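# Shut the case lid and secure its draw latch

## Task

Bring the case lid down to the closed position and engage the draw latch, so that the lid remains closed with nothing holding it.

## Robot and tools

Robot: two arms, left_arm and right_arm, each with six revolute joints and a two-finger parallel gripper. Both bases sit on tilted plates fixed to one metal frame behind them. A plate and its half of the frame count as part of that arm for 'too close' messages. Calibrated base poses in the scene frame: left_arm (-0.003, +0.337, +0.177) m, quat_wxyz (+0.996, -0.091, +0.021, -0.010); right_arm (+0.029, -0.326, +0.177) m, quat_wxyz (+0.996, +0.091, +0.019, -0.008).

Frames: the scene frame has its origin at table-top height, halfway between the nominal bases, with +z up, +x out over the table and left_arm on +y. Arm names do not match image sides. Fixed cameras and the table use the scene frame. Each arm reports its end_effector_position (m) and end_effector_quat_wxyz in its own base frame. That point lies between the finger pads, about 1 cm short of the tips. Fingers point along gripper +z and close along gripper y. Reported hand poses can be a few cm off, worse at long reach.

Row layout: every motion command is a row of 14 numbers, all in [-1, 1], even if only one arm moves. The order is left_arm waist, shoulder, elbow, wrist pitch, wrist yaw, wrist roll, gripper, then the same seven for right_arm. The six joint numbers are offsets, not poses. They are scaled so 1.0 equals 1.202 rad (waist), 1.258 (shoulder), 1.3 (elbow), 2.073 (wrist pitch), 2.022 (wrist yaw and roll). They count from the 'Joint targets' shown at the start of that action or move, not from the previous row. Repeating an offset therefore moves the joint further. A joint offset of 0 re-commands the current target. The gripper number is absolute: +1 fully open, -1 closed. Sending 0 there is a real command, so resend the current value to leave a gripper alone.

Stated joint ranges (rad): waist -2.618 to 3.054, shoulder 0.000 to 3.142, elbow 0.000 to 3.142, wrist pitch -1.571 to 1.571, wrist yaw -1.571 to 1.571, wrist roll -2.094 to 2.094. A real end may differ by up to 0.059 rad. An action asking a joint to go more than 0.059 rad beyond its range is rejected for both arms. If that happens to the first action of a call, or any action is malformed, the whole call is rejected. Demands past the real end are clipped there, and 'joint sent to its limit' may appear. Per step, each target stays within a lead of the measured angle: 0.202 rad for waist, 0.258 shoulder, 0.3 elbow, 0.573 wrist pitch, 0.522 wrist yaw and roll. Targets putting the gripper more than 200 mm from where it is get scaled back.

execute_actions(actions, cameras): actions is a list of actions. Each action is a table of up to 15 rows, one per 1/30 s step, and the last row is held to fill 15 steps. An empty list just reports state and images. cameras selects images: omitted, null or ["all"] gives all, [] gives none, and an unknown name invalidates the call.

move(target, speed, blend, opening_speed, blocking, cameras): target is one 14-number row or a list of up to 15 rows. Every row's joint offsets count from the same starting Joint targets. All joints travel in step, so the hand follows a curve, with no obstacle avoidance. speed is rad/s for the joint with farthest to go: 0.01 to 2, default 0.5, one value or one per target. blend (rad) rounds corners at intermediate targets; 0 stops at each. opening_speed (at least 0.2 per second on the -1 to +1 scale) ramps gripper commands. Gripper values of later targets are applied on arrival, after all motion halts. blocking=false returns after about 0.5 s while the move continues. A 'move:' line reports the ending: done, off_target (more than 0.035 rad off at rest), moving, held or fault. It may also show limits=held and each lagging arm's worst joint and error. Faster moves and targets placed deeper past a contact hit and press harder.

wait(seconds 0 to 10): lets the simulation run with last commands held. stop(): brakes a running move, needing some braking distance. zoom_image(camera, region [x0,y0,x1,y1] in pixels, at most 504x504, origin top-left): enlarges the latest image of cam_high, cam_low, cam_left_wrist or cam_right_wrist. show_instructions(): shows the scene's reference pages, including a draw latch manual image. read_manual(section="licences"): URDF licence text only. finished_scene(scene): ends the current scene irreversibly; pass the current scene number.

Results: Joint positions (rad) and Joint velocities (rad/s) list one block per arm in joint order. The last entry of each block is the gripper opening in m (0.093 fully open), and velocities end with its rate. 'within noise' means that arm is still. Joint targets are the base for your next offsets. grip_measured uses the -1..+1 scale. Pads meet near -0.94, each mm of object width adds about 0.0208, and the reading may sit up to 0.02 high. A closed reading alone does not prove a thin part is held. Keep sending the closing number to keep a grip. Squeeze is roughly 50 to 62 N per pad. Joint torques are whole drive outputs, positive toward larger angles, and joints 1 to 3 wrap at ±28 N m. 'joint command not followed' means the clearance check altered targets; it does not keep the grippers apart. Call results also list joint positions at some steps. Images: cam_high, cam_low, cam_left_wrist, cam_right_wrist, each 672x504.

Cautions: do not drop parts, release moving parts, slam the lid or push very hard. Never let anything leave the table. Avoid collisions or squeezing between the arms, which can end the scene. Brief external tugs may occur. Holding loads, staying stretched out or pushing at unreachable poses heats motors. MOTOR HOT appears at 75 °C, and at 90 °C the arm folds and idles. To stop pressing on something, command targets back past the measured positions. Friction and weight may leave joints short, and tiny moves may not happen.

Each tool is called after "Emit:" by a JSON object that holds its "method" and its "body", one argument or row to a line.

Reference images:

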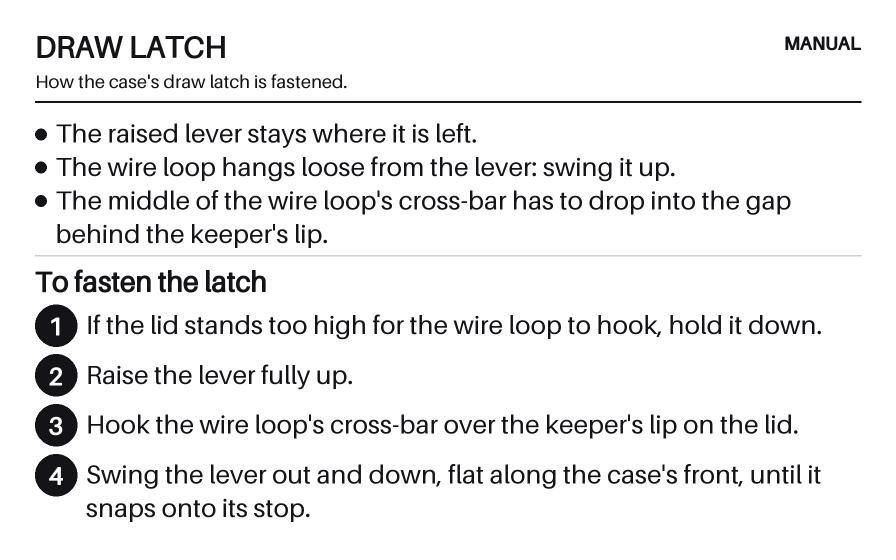

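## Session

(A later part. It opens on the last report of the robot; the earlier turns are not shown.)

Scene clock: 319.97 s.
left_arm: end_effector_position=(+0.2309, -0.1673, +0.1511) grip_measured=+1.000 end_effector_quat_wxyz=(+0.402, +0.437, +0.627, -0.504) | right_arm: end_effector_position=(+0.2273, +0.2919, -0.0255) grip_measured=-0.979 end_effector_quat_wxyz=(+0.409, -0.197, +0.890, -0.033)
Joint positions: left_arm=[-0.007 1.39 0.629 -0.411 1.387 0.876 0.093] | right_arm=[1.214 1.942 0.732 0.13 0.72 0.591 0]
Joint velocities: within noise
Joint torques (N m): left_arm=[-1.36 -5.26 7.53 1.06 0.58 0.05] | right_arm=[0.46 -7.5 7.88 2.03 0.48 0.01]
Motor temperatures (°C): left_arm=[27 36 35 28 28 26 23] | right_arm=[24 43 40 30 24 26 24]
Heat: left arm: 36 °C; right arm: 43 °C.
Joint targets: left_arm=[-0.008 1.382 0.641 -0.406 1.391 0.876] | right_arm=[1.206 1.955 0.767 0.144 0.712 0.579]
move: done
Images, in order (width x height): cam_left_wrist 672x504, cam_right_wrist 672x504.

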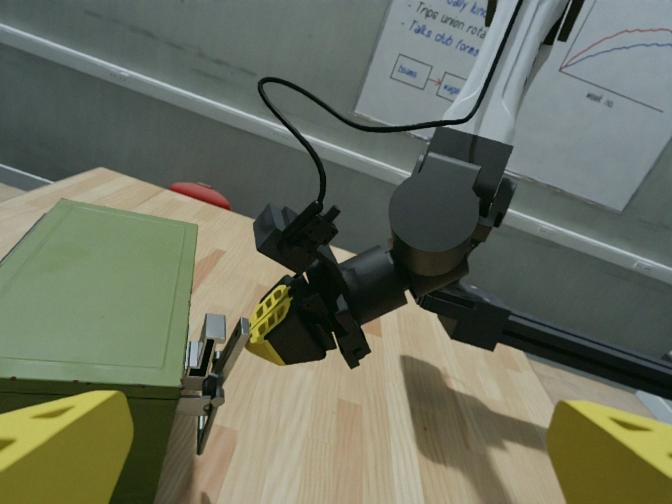

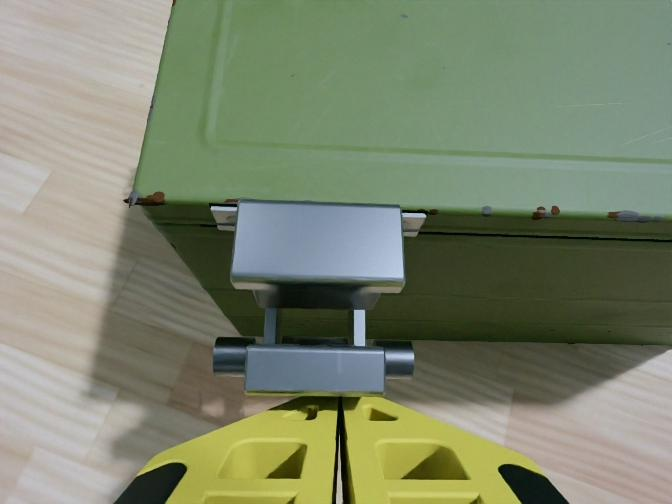

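Emit:
{"method": "move", "body": {
  "target": [
    [0,0,0,0,0,0,1, 0.1215,-0.0278,-0.1269,0.0174,0.0361,0.087,-1],
    [0,0,0,0,0,0,1, 0.1489,0.2607,-0.2015,0.3179,0.0954,0.0326,0.45]
  ],
  "speed": 0.4,
  "cameras": ["cam_right_wrist","cam_left_wrist"]
}}

Emit:
{"method": "zoom_image", "body": {
  "camera": "cam_left_wrist",
  "region": [160, 260, 340, 470]
}}

Emit:
{"method": "zoom_image", "body": {
  "camera": "cam_right_wrist",
  "region": [150, 50, 500, 400]
}}

Scene clock: 358.20 s.
left_arm: end_effector_position=(+0.2309, -0.1673, +0.1511) grip_measured=+1.000 end_effector_quat_wxyz=(+0.402, +0.437, +0.627, -0.504) | right_arm: end_effector_position=(+0.1876, +0.2764, -0.0829) grip_measured=+0.448 end_effector_quat_wxyz=(+0.494, -0.182, +0.850, +0.015)
Joint positions: left_arm=[-0.007 1.39 0.629 -0.411 1.387 0.876 0.093] | right_arm=[1.379 2.269 0.514 0.797 0.895 0.655 0.067]
Joint velocities: within noise
Joint torques (N m): left_arm=[-1.35 -5.27 7.47 1.07 0.59 0.04] | right_arm=[1.28 -7.51 1.94 2.04 0.72 -0.02]
Motor temperatures (°C): left_arm=[27 36 35 28 28 26 23] | right_arm=[24 41 44 32 24 26 24]
Heat: left arm: 36 °C; right arm: 44 °C.
Joint targets: left_arm=[-0.008 1.382 0.641 -0.406 1.391 0.876] | right_arm=[1.385 2.283 0.505 0.803 0.905 0.645]
move: done
Images, in order (width x height): cam_left_wrist 672x504, cam_right_wrist 672x504.

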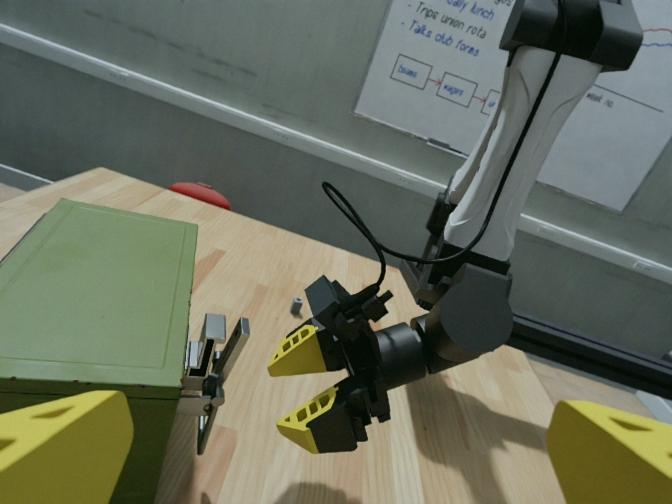

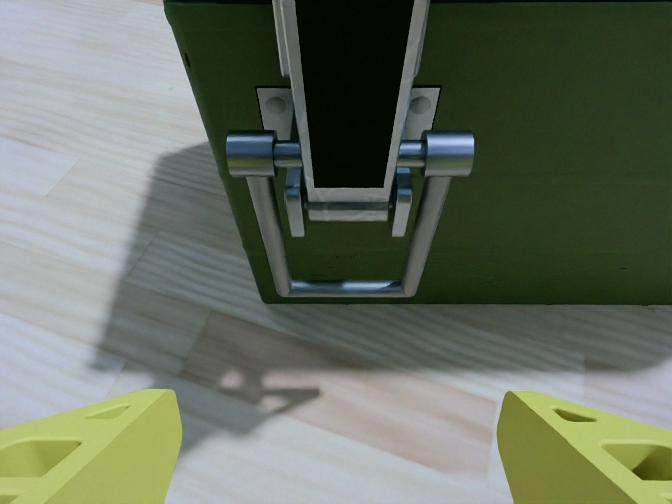

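Scaled by 2.400 from the camera's 672x504 image, which has a finer 960x720 frame.

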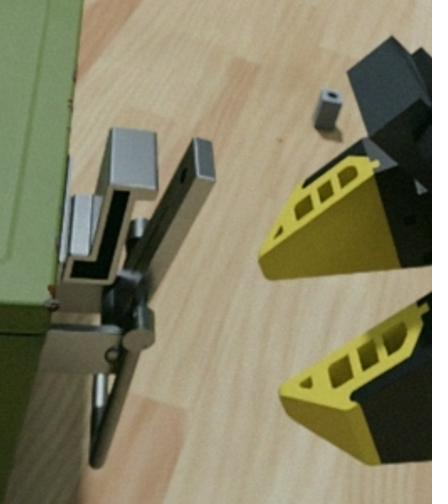

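Scaled by 1.440 from the camera's 672x504 image, which has a finer 960x720 frame.

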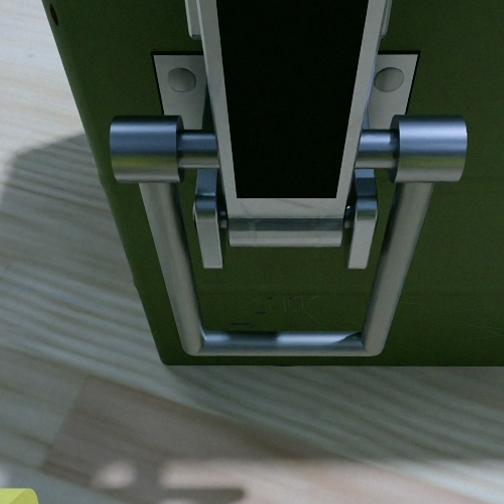

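Emit:
{"method": "move", "body": {
  "target": [0,0,0,0,0,0,1, -0.1947,0.1924,0.1285,0.1307,-0.0776,-0.1355,0.45],
  "speed": 0.15,
  "cameras": ["cam_right_wrist","cam_left_wrist"]
}}

Emit:
{"method": "zoom_image", "body": {
  "camera": "cam_left_wrist",
  "region": [160, 260, 340, 470]
}}

Emit:
{"method": "zoom_image", "body": {
  "camera": "cam_right_wrist",
  "region": [150, 150, 500, 500]
}}

Scene clock: 380.20 s.
left_arm: end_effector_position=(+0.2309, -0.1673, +0.1511) grip_measured=+1.000 end_effector_quat_wxyz=(+0.402, +0.437, +0.627, -0.504) | right_arm: end_effector_position=(+0.2449, +0.2786, -0.1249) grip_measured=+0.448 end_effector_quat_wxyz=(+0.488, -0.202, +0.849, -0.008)
Joint positions: left_arm=[-0.007 1.39 0.629 -0.411 1.387 0.876 0.093] | right_arm=[1.171 2.512 0.641 1.056 0.769 0.385 0.067]
Joint velocities: within noise
Joint torques (N m): left_arm=[-1.4 -5.27 7.49 1.06 0.6 0.05] | right_arm=[-0.32 -9.05 4.4 2.4 0.27 -0.05]
Motor temperatures (°C): left_arm=[27 36 36 28 28 26 23] | right_arm=[24 41 40 32 24 26 24]
Heat: left arm: 36 °C; right arm: 41 °C.
Joint targets: left_arm=[-0.008 1.382 0.641 -0.406 1.391 0.876] | right_arm=[1.151 2.525 0.672 1.073 0.748 0.371]
move: done
Images, in order (width x height): cam_left_wrist 672x504, cam_right_wrist 672x504.

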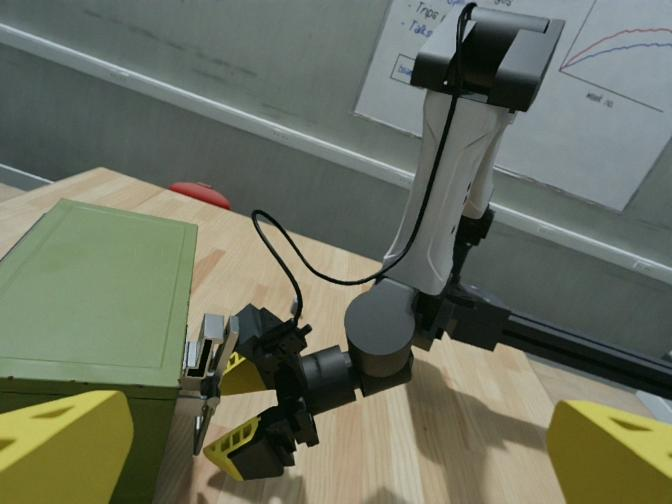

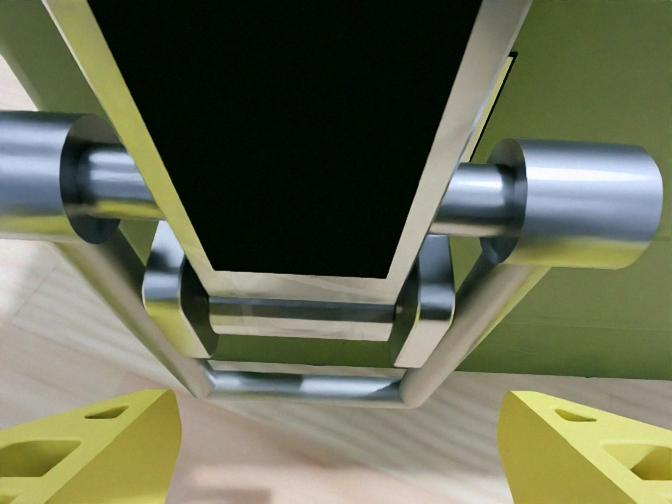

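Scaled by 2.400 from the camera's 672x504 image, which has a finer 960x720 frame.

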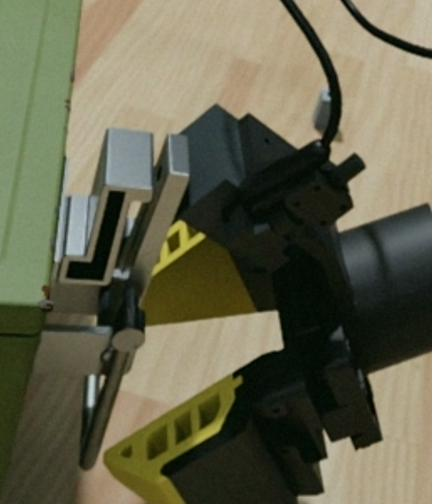

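Scaled by 1.440 from the camera's 672x504 image, which has a finer 960x720 frame.

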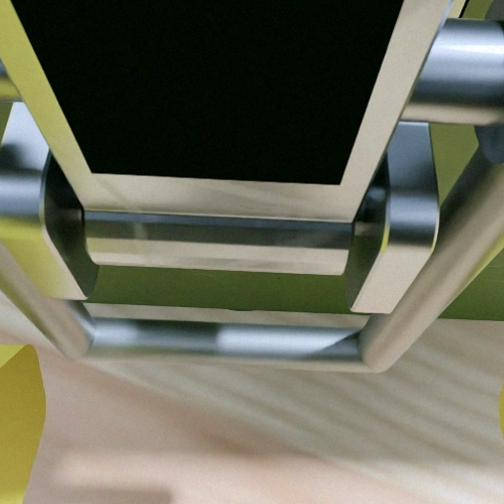

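Emit:
{"method": "move", "body": {
  "target": [0,0,0,0,0,0,1, 0.0141,0.1486,0.0154,0.1954,0.0346,-0.0737,0.45],
  "speed": 0.15,
  "cameras": ["cam_right_wrist","cam_left_wrist"]
}}

Emit:
{"method": "zoom_image", "body": {
  "camera": "cam_left_wrist",
  "region": [160, 260, 340, 470]
}}

Scene clock: 408.07 s.
left_arm: end_effector_position=(+0.2309, -0.1673, +0.1511) grip_measured=+1.000 end_effector_quat_wxyz=(+0.402, +0.437, +0.627, -0.504) | right_arm: end_effector_position=(+0.2566, +0.2936, -0.1174) grip_measured=+0.448 end_effector_quat_wxyz=(+0.567, -0.189, +0.801, +0.031)
Joint positions: left_arm=[-0.007 1.39 0.629 -0.411 1.387 0.876 0.093] | right_arm=[1.17 2.695 0.68 1.474 0.807 0.233 0.067]
Joint velocities: within noise
Joint torques (N m): left_arm=[-1.36 -5.27 7.5 1.06 0.58 0.04] | right_arm=[1.07 -8.98 2.29 2.46 0.5 -0.04]
Motor temperatures (°C): left_arm=[27 36 36 28 28 26 23] | right_arm=[24 43 39 33 24 26 23]
Heat: left arm: 36 °C; right arm: 43 °C.
Joint targets: left_arm=[-0.008 1.382 0.641 -0.406 1.391 0.876] | right_arm=[1.168 2.712 0.692 1.479 0.818 0.222]
move: done
Images, in order (width x height): cam_left_wrist 672x504, cam_right_wrist 672x504.

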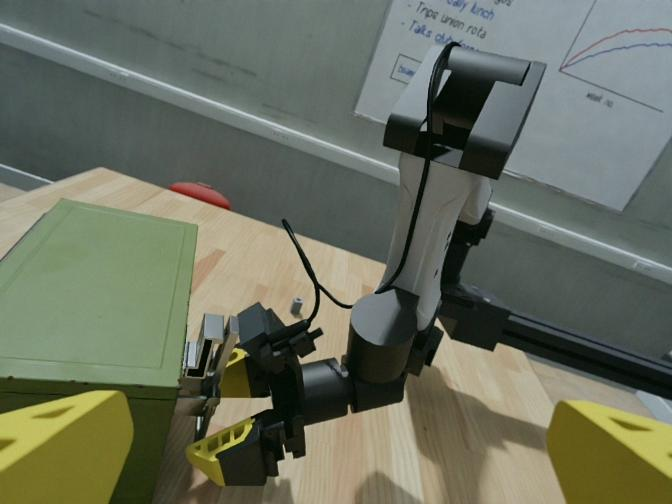

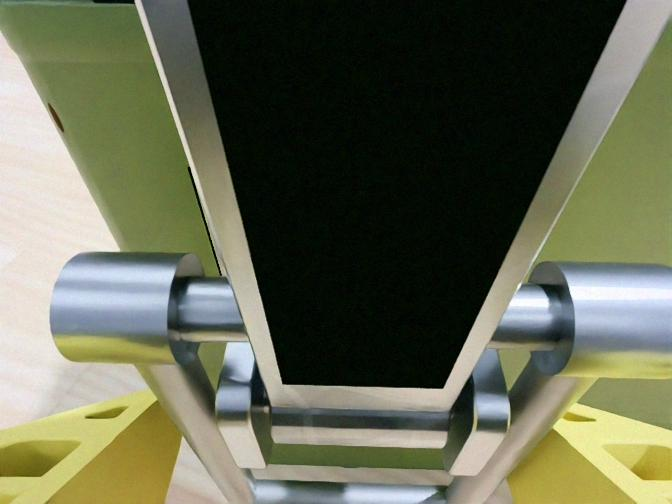

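Scaled by 2.400 from the camera's 672x504 image, which has a finer 960x720 frame.

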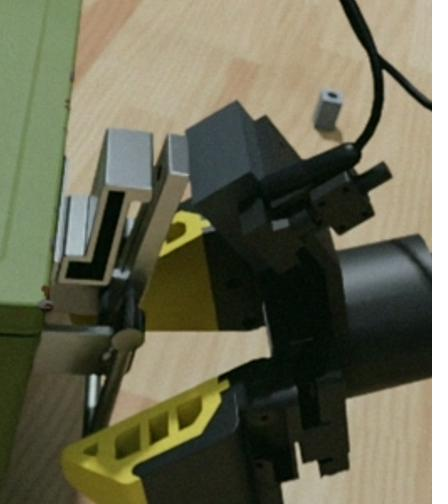

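Emit:
{"method": "move", "body": {
  "target": [0,0,0,0,0,0,1, 0,0,0,0,0,0,0.0],
  "opening_speed": 0.5,
  "cameras": ["cam_right_wrist","cam_left_wrist"]
}}

Scene clock: 417.27 s.
left_arm: end_effector_position=(+0.2309, -0.1673, +0.1511) grip_measured=+1.000 end_effector_quat_wxyz=(+0.402, +0.437, +0.627, -0.504) | right_arm: end_effector_position=(+0.2574, +0.2917, -0.1169) grip_measured=+0.017 end_effector_quat_wxyz=(+0.569, -0.186, +0.801, +0.026)
Joint positions: left_arm=[-0.007 1.39 0.629 -0.411 1.387 0.876 0.093] | right_arm=[1.17 2.696 0.681 1.475 0.82 0.231 0.046]
Joint velocities: within noise
Joint torques (N m): left_arm=[-1.36 -5.24 7.49 1.07 0.58 0.05] | right_arm=[1.06 -9.14 2.24 2.45 0.35 0]
Motor temperatures (°C): left_arm=[27 36 36 29 28 26 23] | right_arm=[24 42 38 35 24 26 23]
Heat: left arm: 36 °C; right arm: 42 °C.
Joint targets: left_arm=[-0.008 1.382 0.641 -0.406 1.391 0.876] | right_arm=[1.168 2.712 0.692 1.479 0.818 0.222]
move: done
Images, in order (width x height): cam_left_wrist 672x504, cam_right_wrist 672x504.

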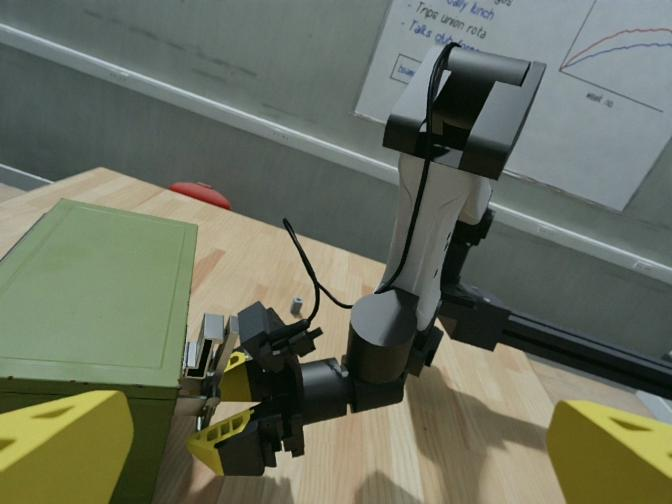

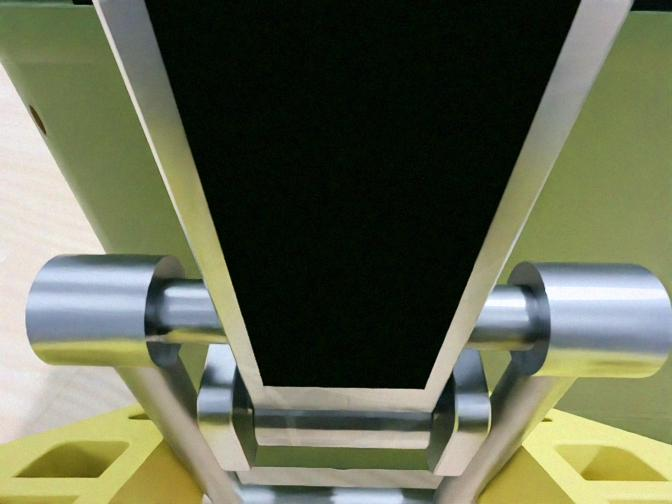

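Emit:
{"method": "move", "body": {
  "target": [0,0,0,0,0,0,1, 0,0,0,0,0,0,-0.08],
  "opening_speed": 0.3,
  "cameras": ["cam_right_wrist"]
}}

Scene clock: 420.70 s.
left_arm: end_effector_position=(+0.2309, -0.1673, +0.1511) grip_measured=+1.000 end_effector_quat_wxyz=(+0.402, +0.437, +0.627, -0.504) | right_arm: end_effector_position=(+0.2574, +0.2917, -0.1169) grip_measured=+0.002 end_effector_quat_wxyz=(+0.569, -0.186, +0.801, +0.026)
Joint positions: left_arm=[-0.007 1.39 0.629 -0.411 1.387 0.876 0.093] | right_arm=[1.17 2.696 0.681 1.475 0.82 0.231 0.045]
Joint velocities: within noise
Joint torques (N m): left_arm=[-1.37 -5.29 7.5 1.07 0.59 0.04] | right_arm=[1.07 -9.14 2.24 2.46 0.35 0]
Motor temperatures (°C): left_arm=[27 36 36 29 28 26 23] | right_arm=[24 43 38 35 24 26 24]
Heat: left arm: 36 °C; right arm: 43 °C.
Joint targets: left_arm=[-0.008 1.382 0.641 -0.406 1.391 0.876] | right_arm=[1.168 2.712 0.692 1.479 0.818 0.222]
move: done
Images, in order (width x height): cam_right_wrist 672x504.

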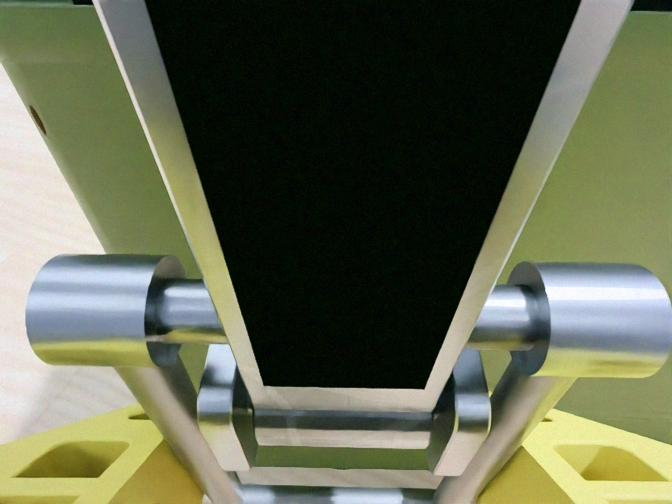

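Emit:
{"method": "move", "body": {
  "target": [
    [0,0,0,0,0,0,1, 0.0582,-0.1804,-0.0708,-0.1732,0.0094,0.0955,-0.06],
    [0,0,0,0,0,0,1, 0.0815,-0.3847,-0.0723,-0.4018,-0.0237,0.1825,-0.06]
  ],
  "speed": 0.2,
  "blend": 0.05,
  "cameras": ["cam_right_wrist","cam_left_wrist"]
}}

Emit:
{"method": "zoom_image", "body": {
  "camera": "cam_left_wrist",
  "region": [160, 260, 340, 470]
}}

Scene clock: 466.10 s.
left_arm: end_effector_position=(+0.2309, -0.1673, +0.1511) grip_measured=+1.000 end_effector_quat_wxyz=(+0.402, +0.437, +0.627, -0.504) | right_arm: end_effector_position=(+0.2147, +0.2771, -0.1038) grip_measured=+0.002 end_effector_quat_wxyz=(+0.428, -0.194, +0.883, -0.012)
Joint positions: left_arm=[-0.007 1.39 0.629 -0.411 1.387 0.876 0.093] | right_arm=[1.24 2.271 0.613 0.633 0.737 0.593 0.045]
Joint velocities: within noise
Joint torques (N m): left_arm=[-1.39 -5.23 7.51 1.07 0.58 0.05] | right_arm=[2.99 -13.93 1.94 2.08 0.92 0.07]
Motor temperatures (°C): left_arm=[27 36 36 29 28 26 23] | right_arm=[24 45 36 37 24 26 25]
Heat: left arm: 36 °C; right arm: 45 °C.
Joint targets: left_arm=[-0.008 1.382 0.641 -0.406 1.391 0.876] | right_arm=[1.266 2.228 0.598 0.646 0.770 0.591]
move: off_target (right_arm); right_arm: the shoulder is farthest, 0.043 rad from its target
Images, in order (width x height): cam_left_wrist 672x504, cam_right_wrist 672x504.

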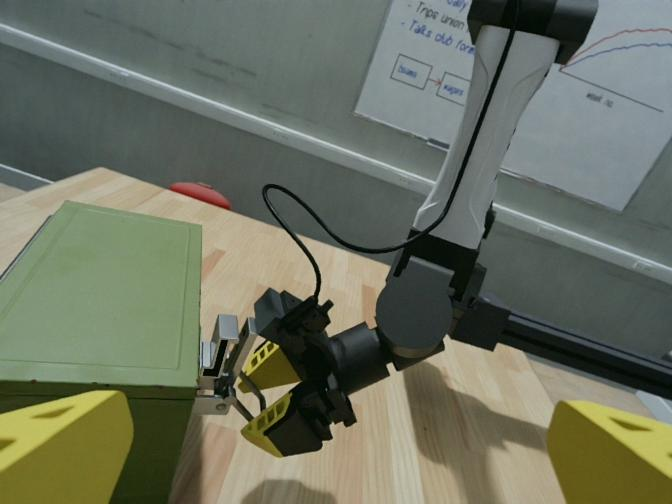

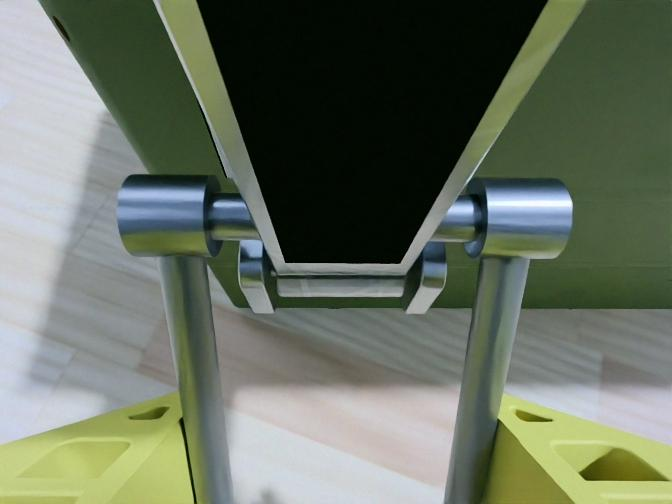

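Scaled by 2.400 from the camera's 672x504 image, which has a finer 960x720 frame.

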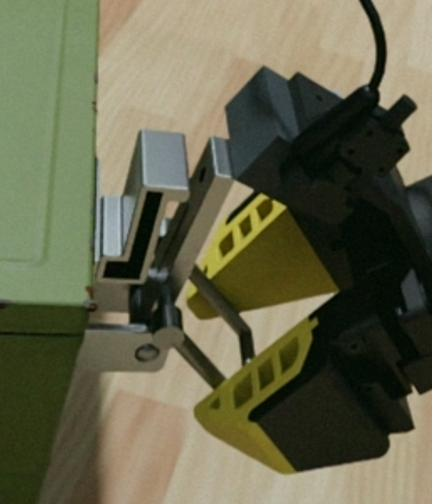

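Emit:
{"method": "move", "body": {
  "target": [
    [0,0,0,0,0,0,1, 0.0225,-0.0342,-0.0362,0.0111,0.004,0.0094,-0.06],
    [0,0,0,0,0,0,1, 0.0083,-0.1987,0.0323,-0.2065,-0.0495,0.0589,-0.06]
  ],
  "speed": 0.2,
  "blend": 0.05,
  "cameras": ["cam_right_wrist","cam_left_wrist"]
}}

Emit:
{"method": "zoom_image", "body": {
  "camera": "cam_left_wrist",
  "region": [160, 260, 340, 470]
}}

Scene clock: 488.63 s.
left_arm: end_effector_position=(+0.2309, -0.1673, +0.1511) grip_measured=+1.000 end_effector_quat_wxyz=(+0.402, +0.437, +0.627, -0.504) | right_arm: end_effector_position=(+0.1859, +0.2637, -0.0784) grip_measured=+0.002 end_effector_quat_wxyz=(+0.348, -0.213, +0.912, -0.029)
Joint positions: left_arm=[-0.007 1.39 0.629 -0.411 1.387 0.876 0.093] | right_arm=[1.27 2.024 0.61 0.203 0.632 0.692 0.045]
Joint velocities: within noise
Joint torques (N m): left_arm=[-1.4 -5.26 7.47 1.07 0.58 0.03] | right_arm=[1.36 -13.08 6.45 1.87 0.98 0.23]
Motor temperatures (°C): left_arm=[27 36 36 29 28 26 23] | right_arm=[24 49 36 35 24 26 25]
Heat: left arm: 36 °C; right arm: 49 °C.
Joint targets: left_arm=[-0.008 1.382 0.641 -0.406 1.391 0.876] | right_arm=[1.276 1.978 0.640 0.217 0.670 0.710]
move: off_target (right_arm); blend cut to 0.0235 rad at target 1; right_arm: the shoulder is farthest, 0.046 rad from its target
Images, in order (width x height): cam_left_wrist 672x504, cam_right_wrist 672x504.

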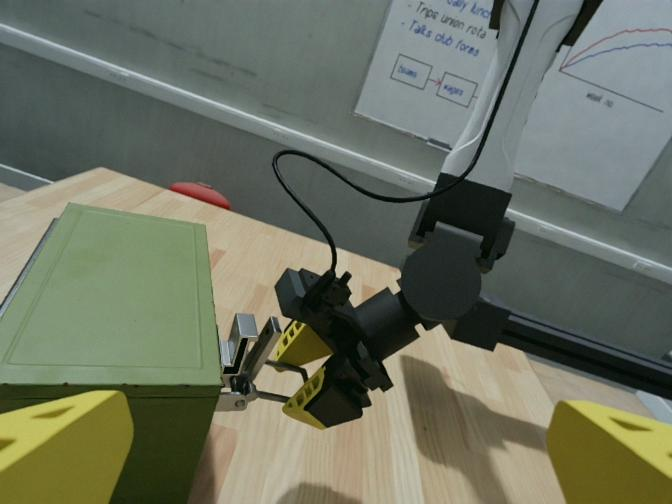

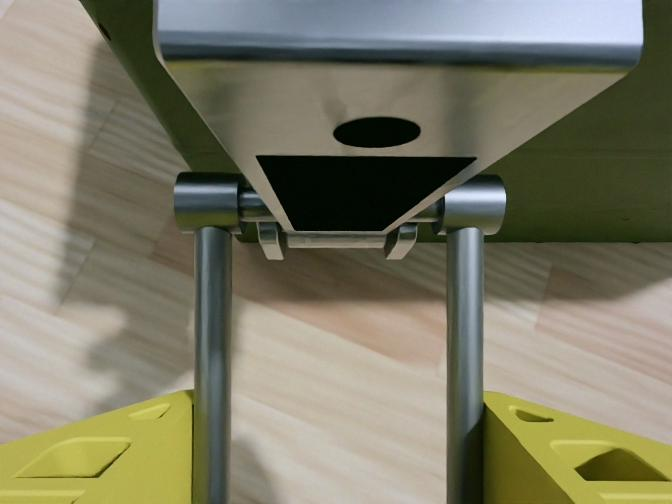

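Scaled by 2.400 from the camera's 672x504 image, which has a finer 960x720 frame.

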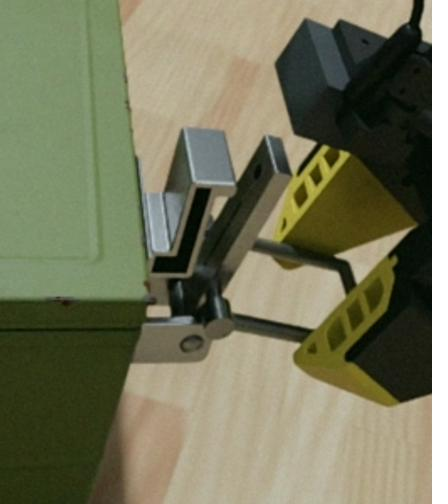

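Emit:
{"method": "move", "body": {
  "target": [
    [0,0,0,0,0,0,1, 0.0058,-0.0795,-0.0277,-0.0352,-0.0272,-0.0129,-0.06],
    [0,0,0,0,0,0,1, -0.0549,-0.1304,0.1092,-0.2012,-0.0885,-0.0148,-0.06]
  ],
  "speed": 0.15,
  "blend": 0.02,
  "cameras": ["cam_right_wrist","cam_left_wrist"]
}}

Emit:
{"method": "zoom_image", "body": {
  "camera": "cam_left_wrist",
  "region": [160, 260, 340, 470]
}}

Scene clock: 515.30 s.
left_arm: end_effector_position=(+0.2309, -0.1673, +0.1511) grip_measured=+1.000 end_effector_quat_wxyz=(+0.402, +0.437, +0.627, -0.504) | right_arm: end_effector_position=(+0.1738, +0.2546, -0.0550) grip_measured=+0.002 end_effector_quat_wxyz=(+0.234, -0.238, +0.941, -0.051)
Joint positions: left_arm=[-0.007 1.39 0.629 -0.411 1.387 0.876 0.093] | right_arm=[1.208 1.876 0.73 -0.225 0.443 0.669 0.045]
Joint velocities: within noise
Joint torques (N m): left_arm=[-1.4 -5.27 7.53 1.06 0.58 0.04] | right_arm=[1.18 -14.28 9.05 1.66 0.99 0.17]
Motor temperatures (°C): left_arm=[27 35 36 29 28 26 23] | right_arm=[24 50 38 35 25 26 26]
Heat: left arm: 36 °C; right arm: 50 °C.
Joint targets: left_arm=[-0.008 1.382 0.641 -0.406 1.391 0.876] | right_arm=[1.210 1.814 0.782 -0.200 0.491 0.680]
move: off_target (right_arm); right_arm: the shoulder is farthest, 0.062 rad from its target
Images, in order (width x height): cam_left_wrist 672x504, cam_right_wrist 672x504.

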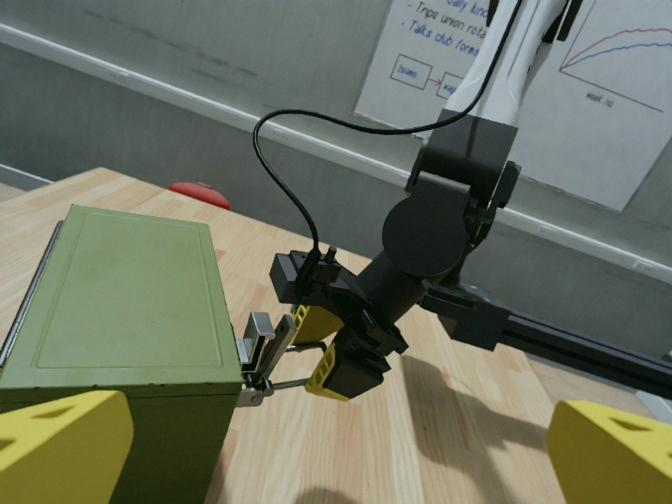

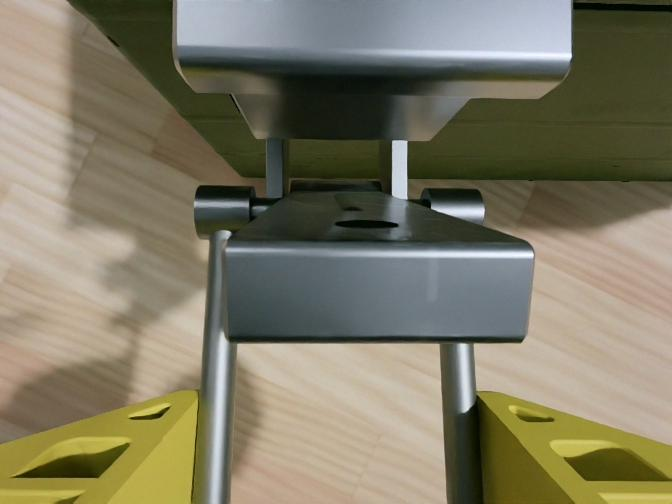

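Scaled by 2.400 from the camera's 672x504 image, which has a finer 960x720 frame.

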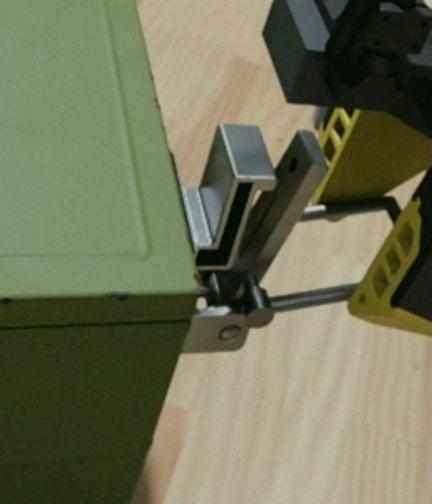

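Emit:
{"method": "move", "body": {
  "target": [0,0,0,0,0,0,1, -0.0849,0.1121,0.0638,-0.0072,-0.0376,-0.0593,-0.06],
  "speed": 0.1,
  "cameras": ["cam_right_wrist","cam_left_wrist"]
}}

Emit:
{"method": "zoom_image", "body": {
  "camera": "cam_left_wrist",
  "region": [160, 260, 340, 470]
}}

Scene clock: 536.63 s.
left_arm: end_effector_position=(+0.2309, -0.1673, +0.1511) grip_measured=+1.000 end_effector_quat_wxyz=(+0.402, +0.437, +0.627, -0.504) | right_arm: end_effector_position=(+0.1954, +0.2633, -0.0550) grip_measured=+0.002 end_effector_quat_wxyz=(+0.211, -0.232, +0.948, -0.055)
Joint positions: left_arm=[-0.007 1.39 0.629 -0.411 1.387 0.876 0.093] | right_arm=[1.133 1.929 0.833 -0.283 0.398 0.614 0.045]
Joint velocities: within noise
Joint torques (N m): left_arm=[-1.39 -5.23 7.47 1.06 0.58 0.05] | right_arm=[-0.77 -6.19 7.72 2.13 0.62 -0.41]
Motor temperatures (°C): left_arm=[27 35 36 29 28 26 23] | right_arm=[24 49 42 34 25 26 26]
Heat: left arm: 36 °C; right arm: 49 °C.
Joint targets: left_arm=[-0.008 1.382 0.641 -0.406 1.391 0.876] | right_arm=[1.108 1.955 0.865 -0.214 0.415 0.560]
move: off_target (right_arm); right_arm: the wrist pitch is farthest, 0.068 rad from its target
Images, in order (width x height): cam_left_wrist 672x504, cam_right_wrist 672x504.

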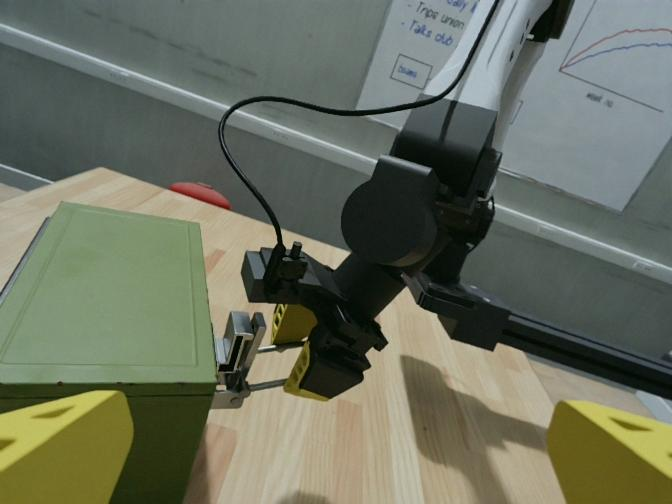

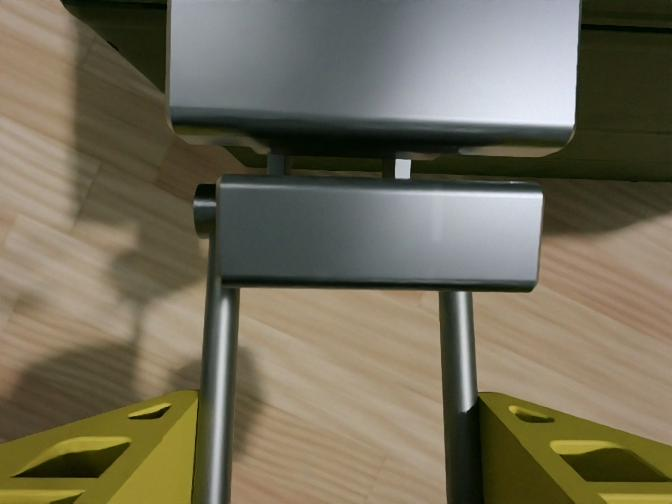

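Scaled by 2.400 from the camera's 672x504 image, which has a finer 960x720 frame.

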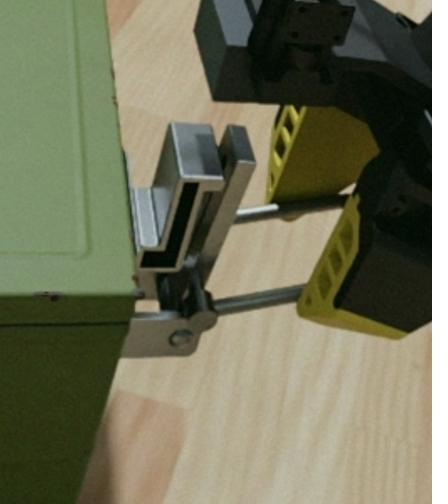

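Emit:
{"method": "move", "body": {
  "target": [
    [0,0,0,0,0,0,1, 0.0208,-0.0278,-0.0192,-0.0294,-0.0074,0.0247,-0.06],
    [0,0,0,0,0,0,1, 0.0208,-0.0278,-0.0192,-0.0294,-0.0074,0.0247,0.0],
    [0,0,0,0,0,0,1, 0.0582,-0.1073,-0.0577,0.0039,0.0415,0.042,0.0]
  ],
  "speed": 0.12,
  "cameras": ["cam_right_wrist","cam_left_wrist"]
}}

Emit:
{"method": "zoom_image", "body": {
  "camera": "cam_left_wrist",
  "region": [160, 260, 340, 470]
}}

Scene clock: 550.73 s.
left_arm: end_effector_position=(+0.2309, -0.1673, +0.1511) grip_measured=+1.000 end_effector_quat_wxyz=(+0.402, +0.437, +0.627, -0.504) | right_arm: end_effector_position=(+0.1905, +0.2611, -0.0471) grip_measured=+0.014 end_effector_quat_wxyz=(+0.234, -0.237, +0.941, -0.053)
Joint positions: left_arm=[-0.007 1.39 0.629 -0.411 1.387 0.876 0.093] | right_arm=[1.162 1.883 0.787 -0.257 0.436 0.62 0.046]
Joint velocities: within noise
Joint torques (N m): left_arm=[-1.4 -5.29 7.49 1.05 0.58 0.05] | right_arm=[2.25 -14.71 5.5 2.03 1.17 0.32]
Motor temperatures (°C): left_arm=[27 35 37 29 28 26 23] | right_arm=[24 46 43 34 25 26 26]
Heat: left arm: 37 °C; right arm: 46 °C.
Joint targets: left_arm=[-0.008 1.382 0.641 -0.406 1.391 0.876] | right_arm=[1.178 1.820 0.790 -0.206 0.499 0.645]
move: off_target (right_arm); right_arm: the shoulder is farthest, 0.063 rad from its target
Images, in order (width x height): cam_left_wrist 672x504, cam_right_wrist 672x504.

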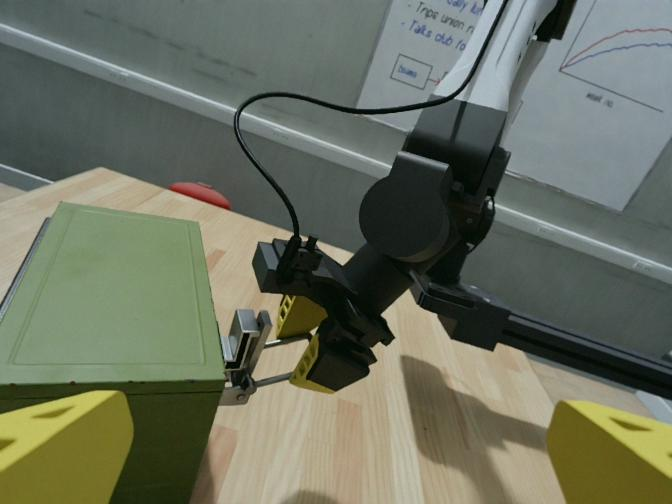

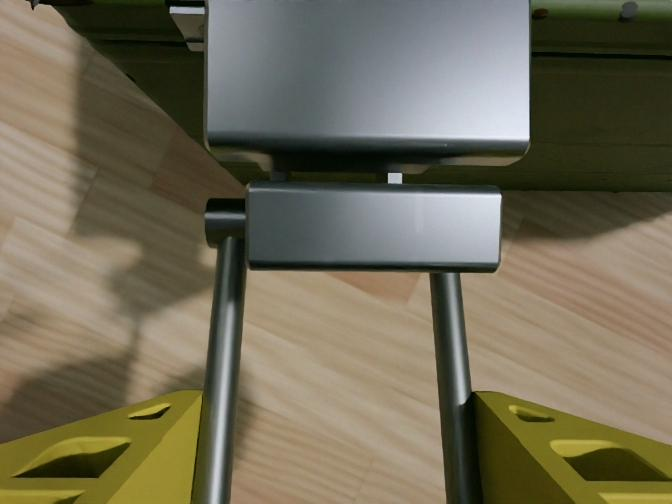

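Scaled by 2.400 from the camera's 672x504 image, which has a finer 960x720 frame.

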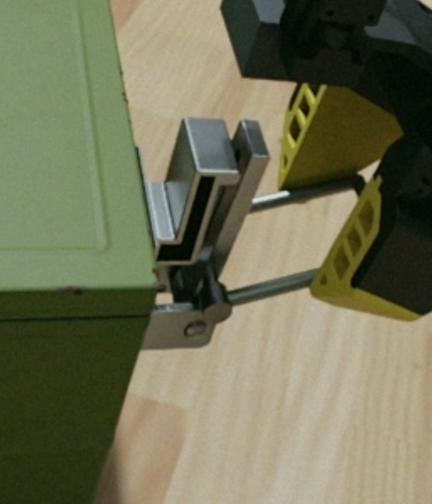

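Emit:
{"method": "move", "body": {
  "target": [0,0,0,0,0,0,1, 0,0,0,0,0,0,0.015],
  "opening_speed": 0.2,
  "cameras": ["cam_right_wrist","cam_left_wrist"]
}}

Emit:
{"method": "zoom_image", "body": {
  "camera": "cam_left_wrist",
  "region": [160, 260, 340, 470]
}}

Scene clock: 586.43 s.
left_arm: end_effector_position=(+0.2309, -0.1673, +0.1511) grip_measured=+1.000 end_effector_quat_wxyz=(+0.402, +0.437, +0.627, -0.504) | right_arm: end_effector_position=(+0.1904, +0.2610, -0.0472) grip_measured=+0.027 end_effector_quat_wxyz=(+0.234, -0.238, +0.941, -0.053)
Joint positions: left_arm=[-0.007 1.39 0.629 -0.411 1.387 0.876 0.093] | right_arm=[1.162 1.883 0.786 -0.257 0.436 0.62 0.046]
Joint velocities: within noise
Joint torques (N m): left_arm=[-1.39 -5.22 7.49 1.07 0.58 0.05] | right_arm=[2.24 -14.72 5.57 1.97 1.15 0.32]
Motor temperatures (°C): left_arm=[27 35 37 29 28 26 23] | right_arm=[24 54 41 35 25 26 25]
Heat: left arm: 37 °C; right arm: 54 °C.
Joint targets: left_arm=[-0.008 1.382 0.641 -0.406 1.391 0.876] | right_arm=[1.178 1.820 0.789 -0.206 0.499 0.645]
move: off_target (right_arm); right_arm: the shoulder is farthest, 0.063 rad from its target
Images, in order (width x height): cam_left_wrist 672x504, cam_right_wrist 672x504.

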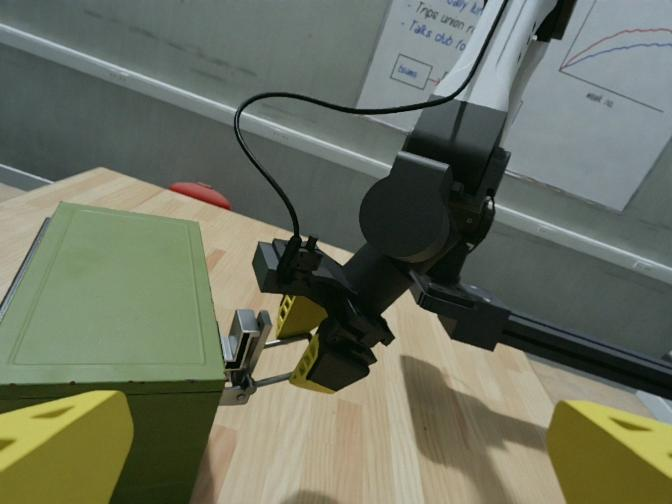

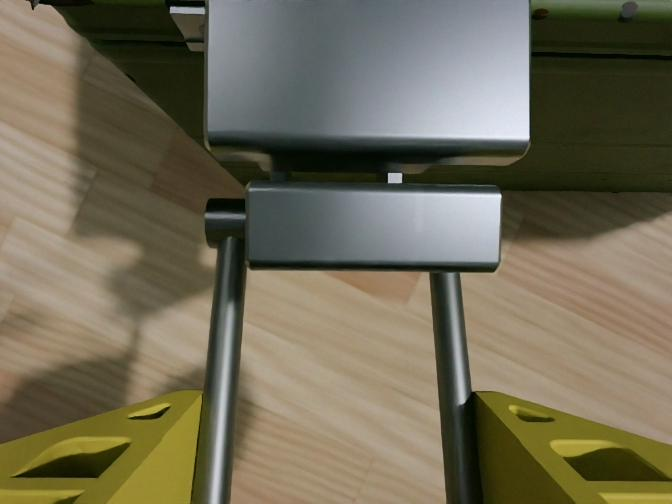

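Scaled by 2.400 from the camera's 672x504 image, which has a finer 960x720 frame.

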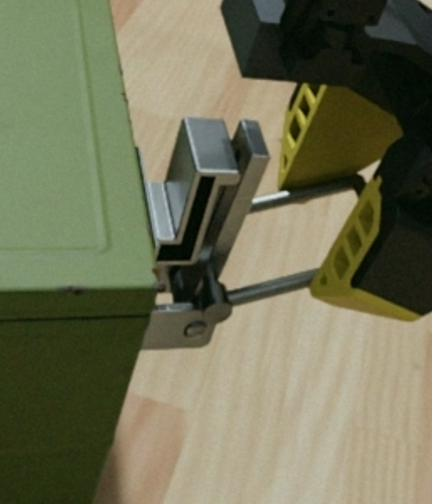

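Emit:
{"method": "move", "body": {
  "target": [0,0,0,0,0,0,1, 0,0,0,0,0,0,0.06],
  "opening_speed": 0.2,
  "cameras": ["cam_right_wrist"]
}}

Scene clock: 589.20 s.
left_arm: end_effector_position=(+0.2309, -0.1673, +0.1511) grip_measured=+1.000 end_effector_quat_wxyz=(+0.402, +0.437, +0.627, -0.504) | right_arm: end_effector_position=(+0.1915, +0.2625, -0.0431) grip_measured=+0.068 end_effector_quat_wxyz=(+0.242, -0.240, +0.939, -0.053)
Joint positions: left_arm=[-0.007 1.39 0.629 -0.411 1.387 0.876 0.093] | right_arm=[1.167 1.872 0.786 -0.257 0.449 0.614 0.048]
Joint velocities: within noise
Joint torques (N m): left_arm=[-1.37 -5.3 7.49 1.06 0.59 0.05] | right_arm=[1.84 -13.57 5.64 1.99 1.01 0.37]
Motor temperatures (°C): left_arm=[27 35 37 29 28 26 23] | right_arm=[24 54 41 35 25 26 25]
Heat: left arm: 37 °C; right arm: 54 °C.
Joint targets: left_arm=[-0.008 1.382 0.641 -0.406 1.391 0.876] | right_arm=[1.178 1.820 0.789 -0.206 0.499 0.645]
move: off_target (right_arm); right_arm: the shoulder is farthest, 0.052 rad from its target
Images, in order (width x height): cam_right_wrist 672x504.

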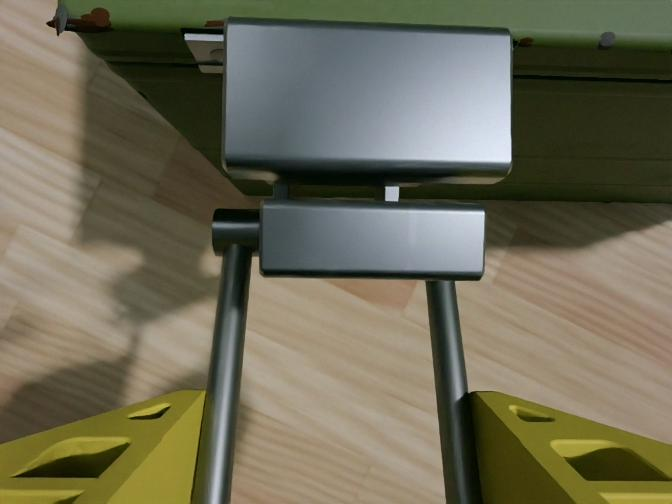

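Emit:
{"method": "move", "body": {
  "target": [0,0,0,0,0,0,1, 0,0,0,0,0,0,0.085],
  "opening_speed": 0.2,
  "cameras": ["cam_right_wrist"]
}}

Scene clock: 591.43 s.
left_arm: end_effector_position=(+0.2309, -0.1673, +0.1511) grip_measured=+1.000 end_effector_quat_wxyz=(+0.402, +0.437, +0.627, -0.504) | right_arm: end_effector_position=(+0.1921, +0.2630, -0.0414) grip_measured=+0.090 end_effector_quat_wxyz=(+0.245, -0.242, +0.937, -0.054)
Joint positions: left_arm=[-0.007 1.39 0.629 -0.411 1.387 0.876 0.093] | right_arm=[1.169 1.868 0.786 -0.257 0.455 0.61 0.05]
Joint velocities: within noise
Joint torques (N m): left_arm=[-1.37 -5.26 7.53 1.07 0.59 0.04] | right_arm=[1.69 -13.14 5.65 2 0.94 0.41]
Motor temperatures (°C): left_arm=[27 35 37 29 28 26 23] | right_arm=[24 54 41 35 25 26 25]
Heat: left arm: 37 °C; right arm: 54 °C.
Joint targets: left_arm=[-0.008 1.382 0.641 -0.406 1.391 0.876] | right_arm=[1.178 1.820 0.789 -0.206 0.499 0.645]
move: off_target (right_arm); right_arm: the wrist pitch is farthest, 0.051 rad from its target
Images, in order (width x height): cam_right_wrist 672x504.

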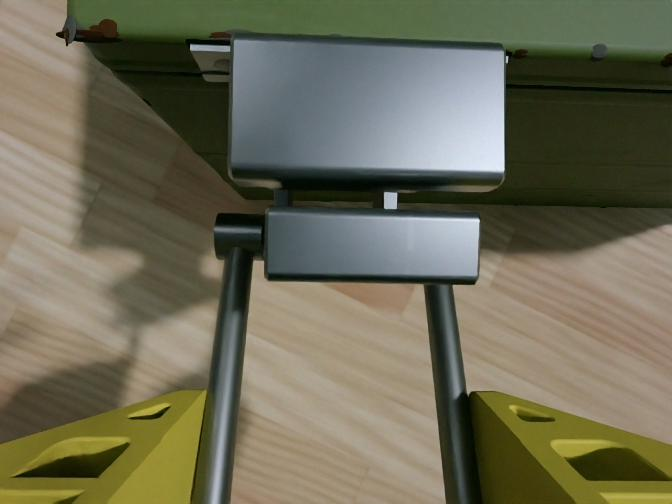

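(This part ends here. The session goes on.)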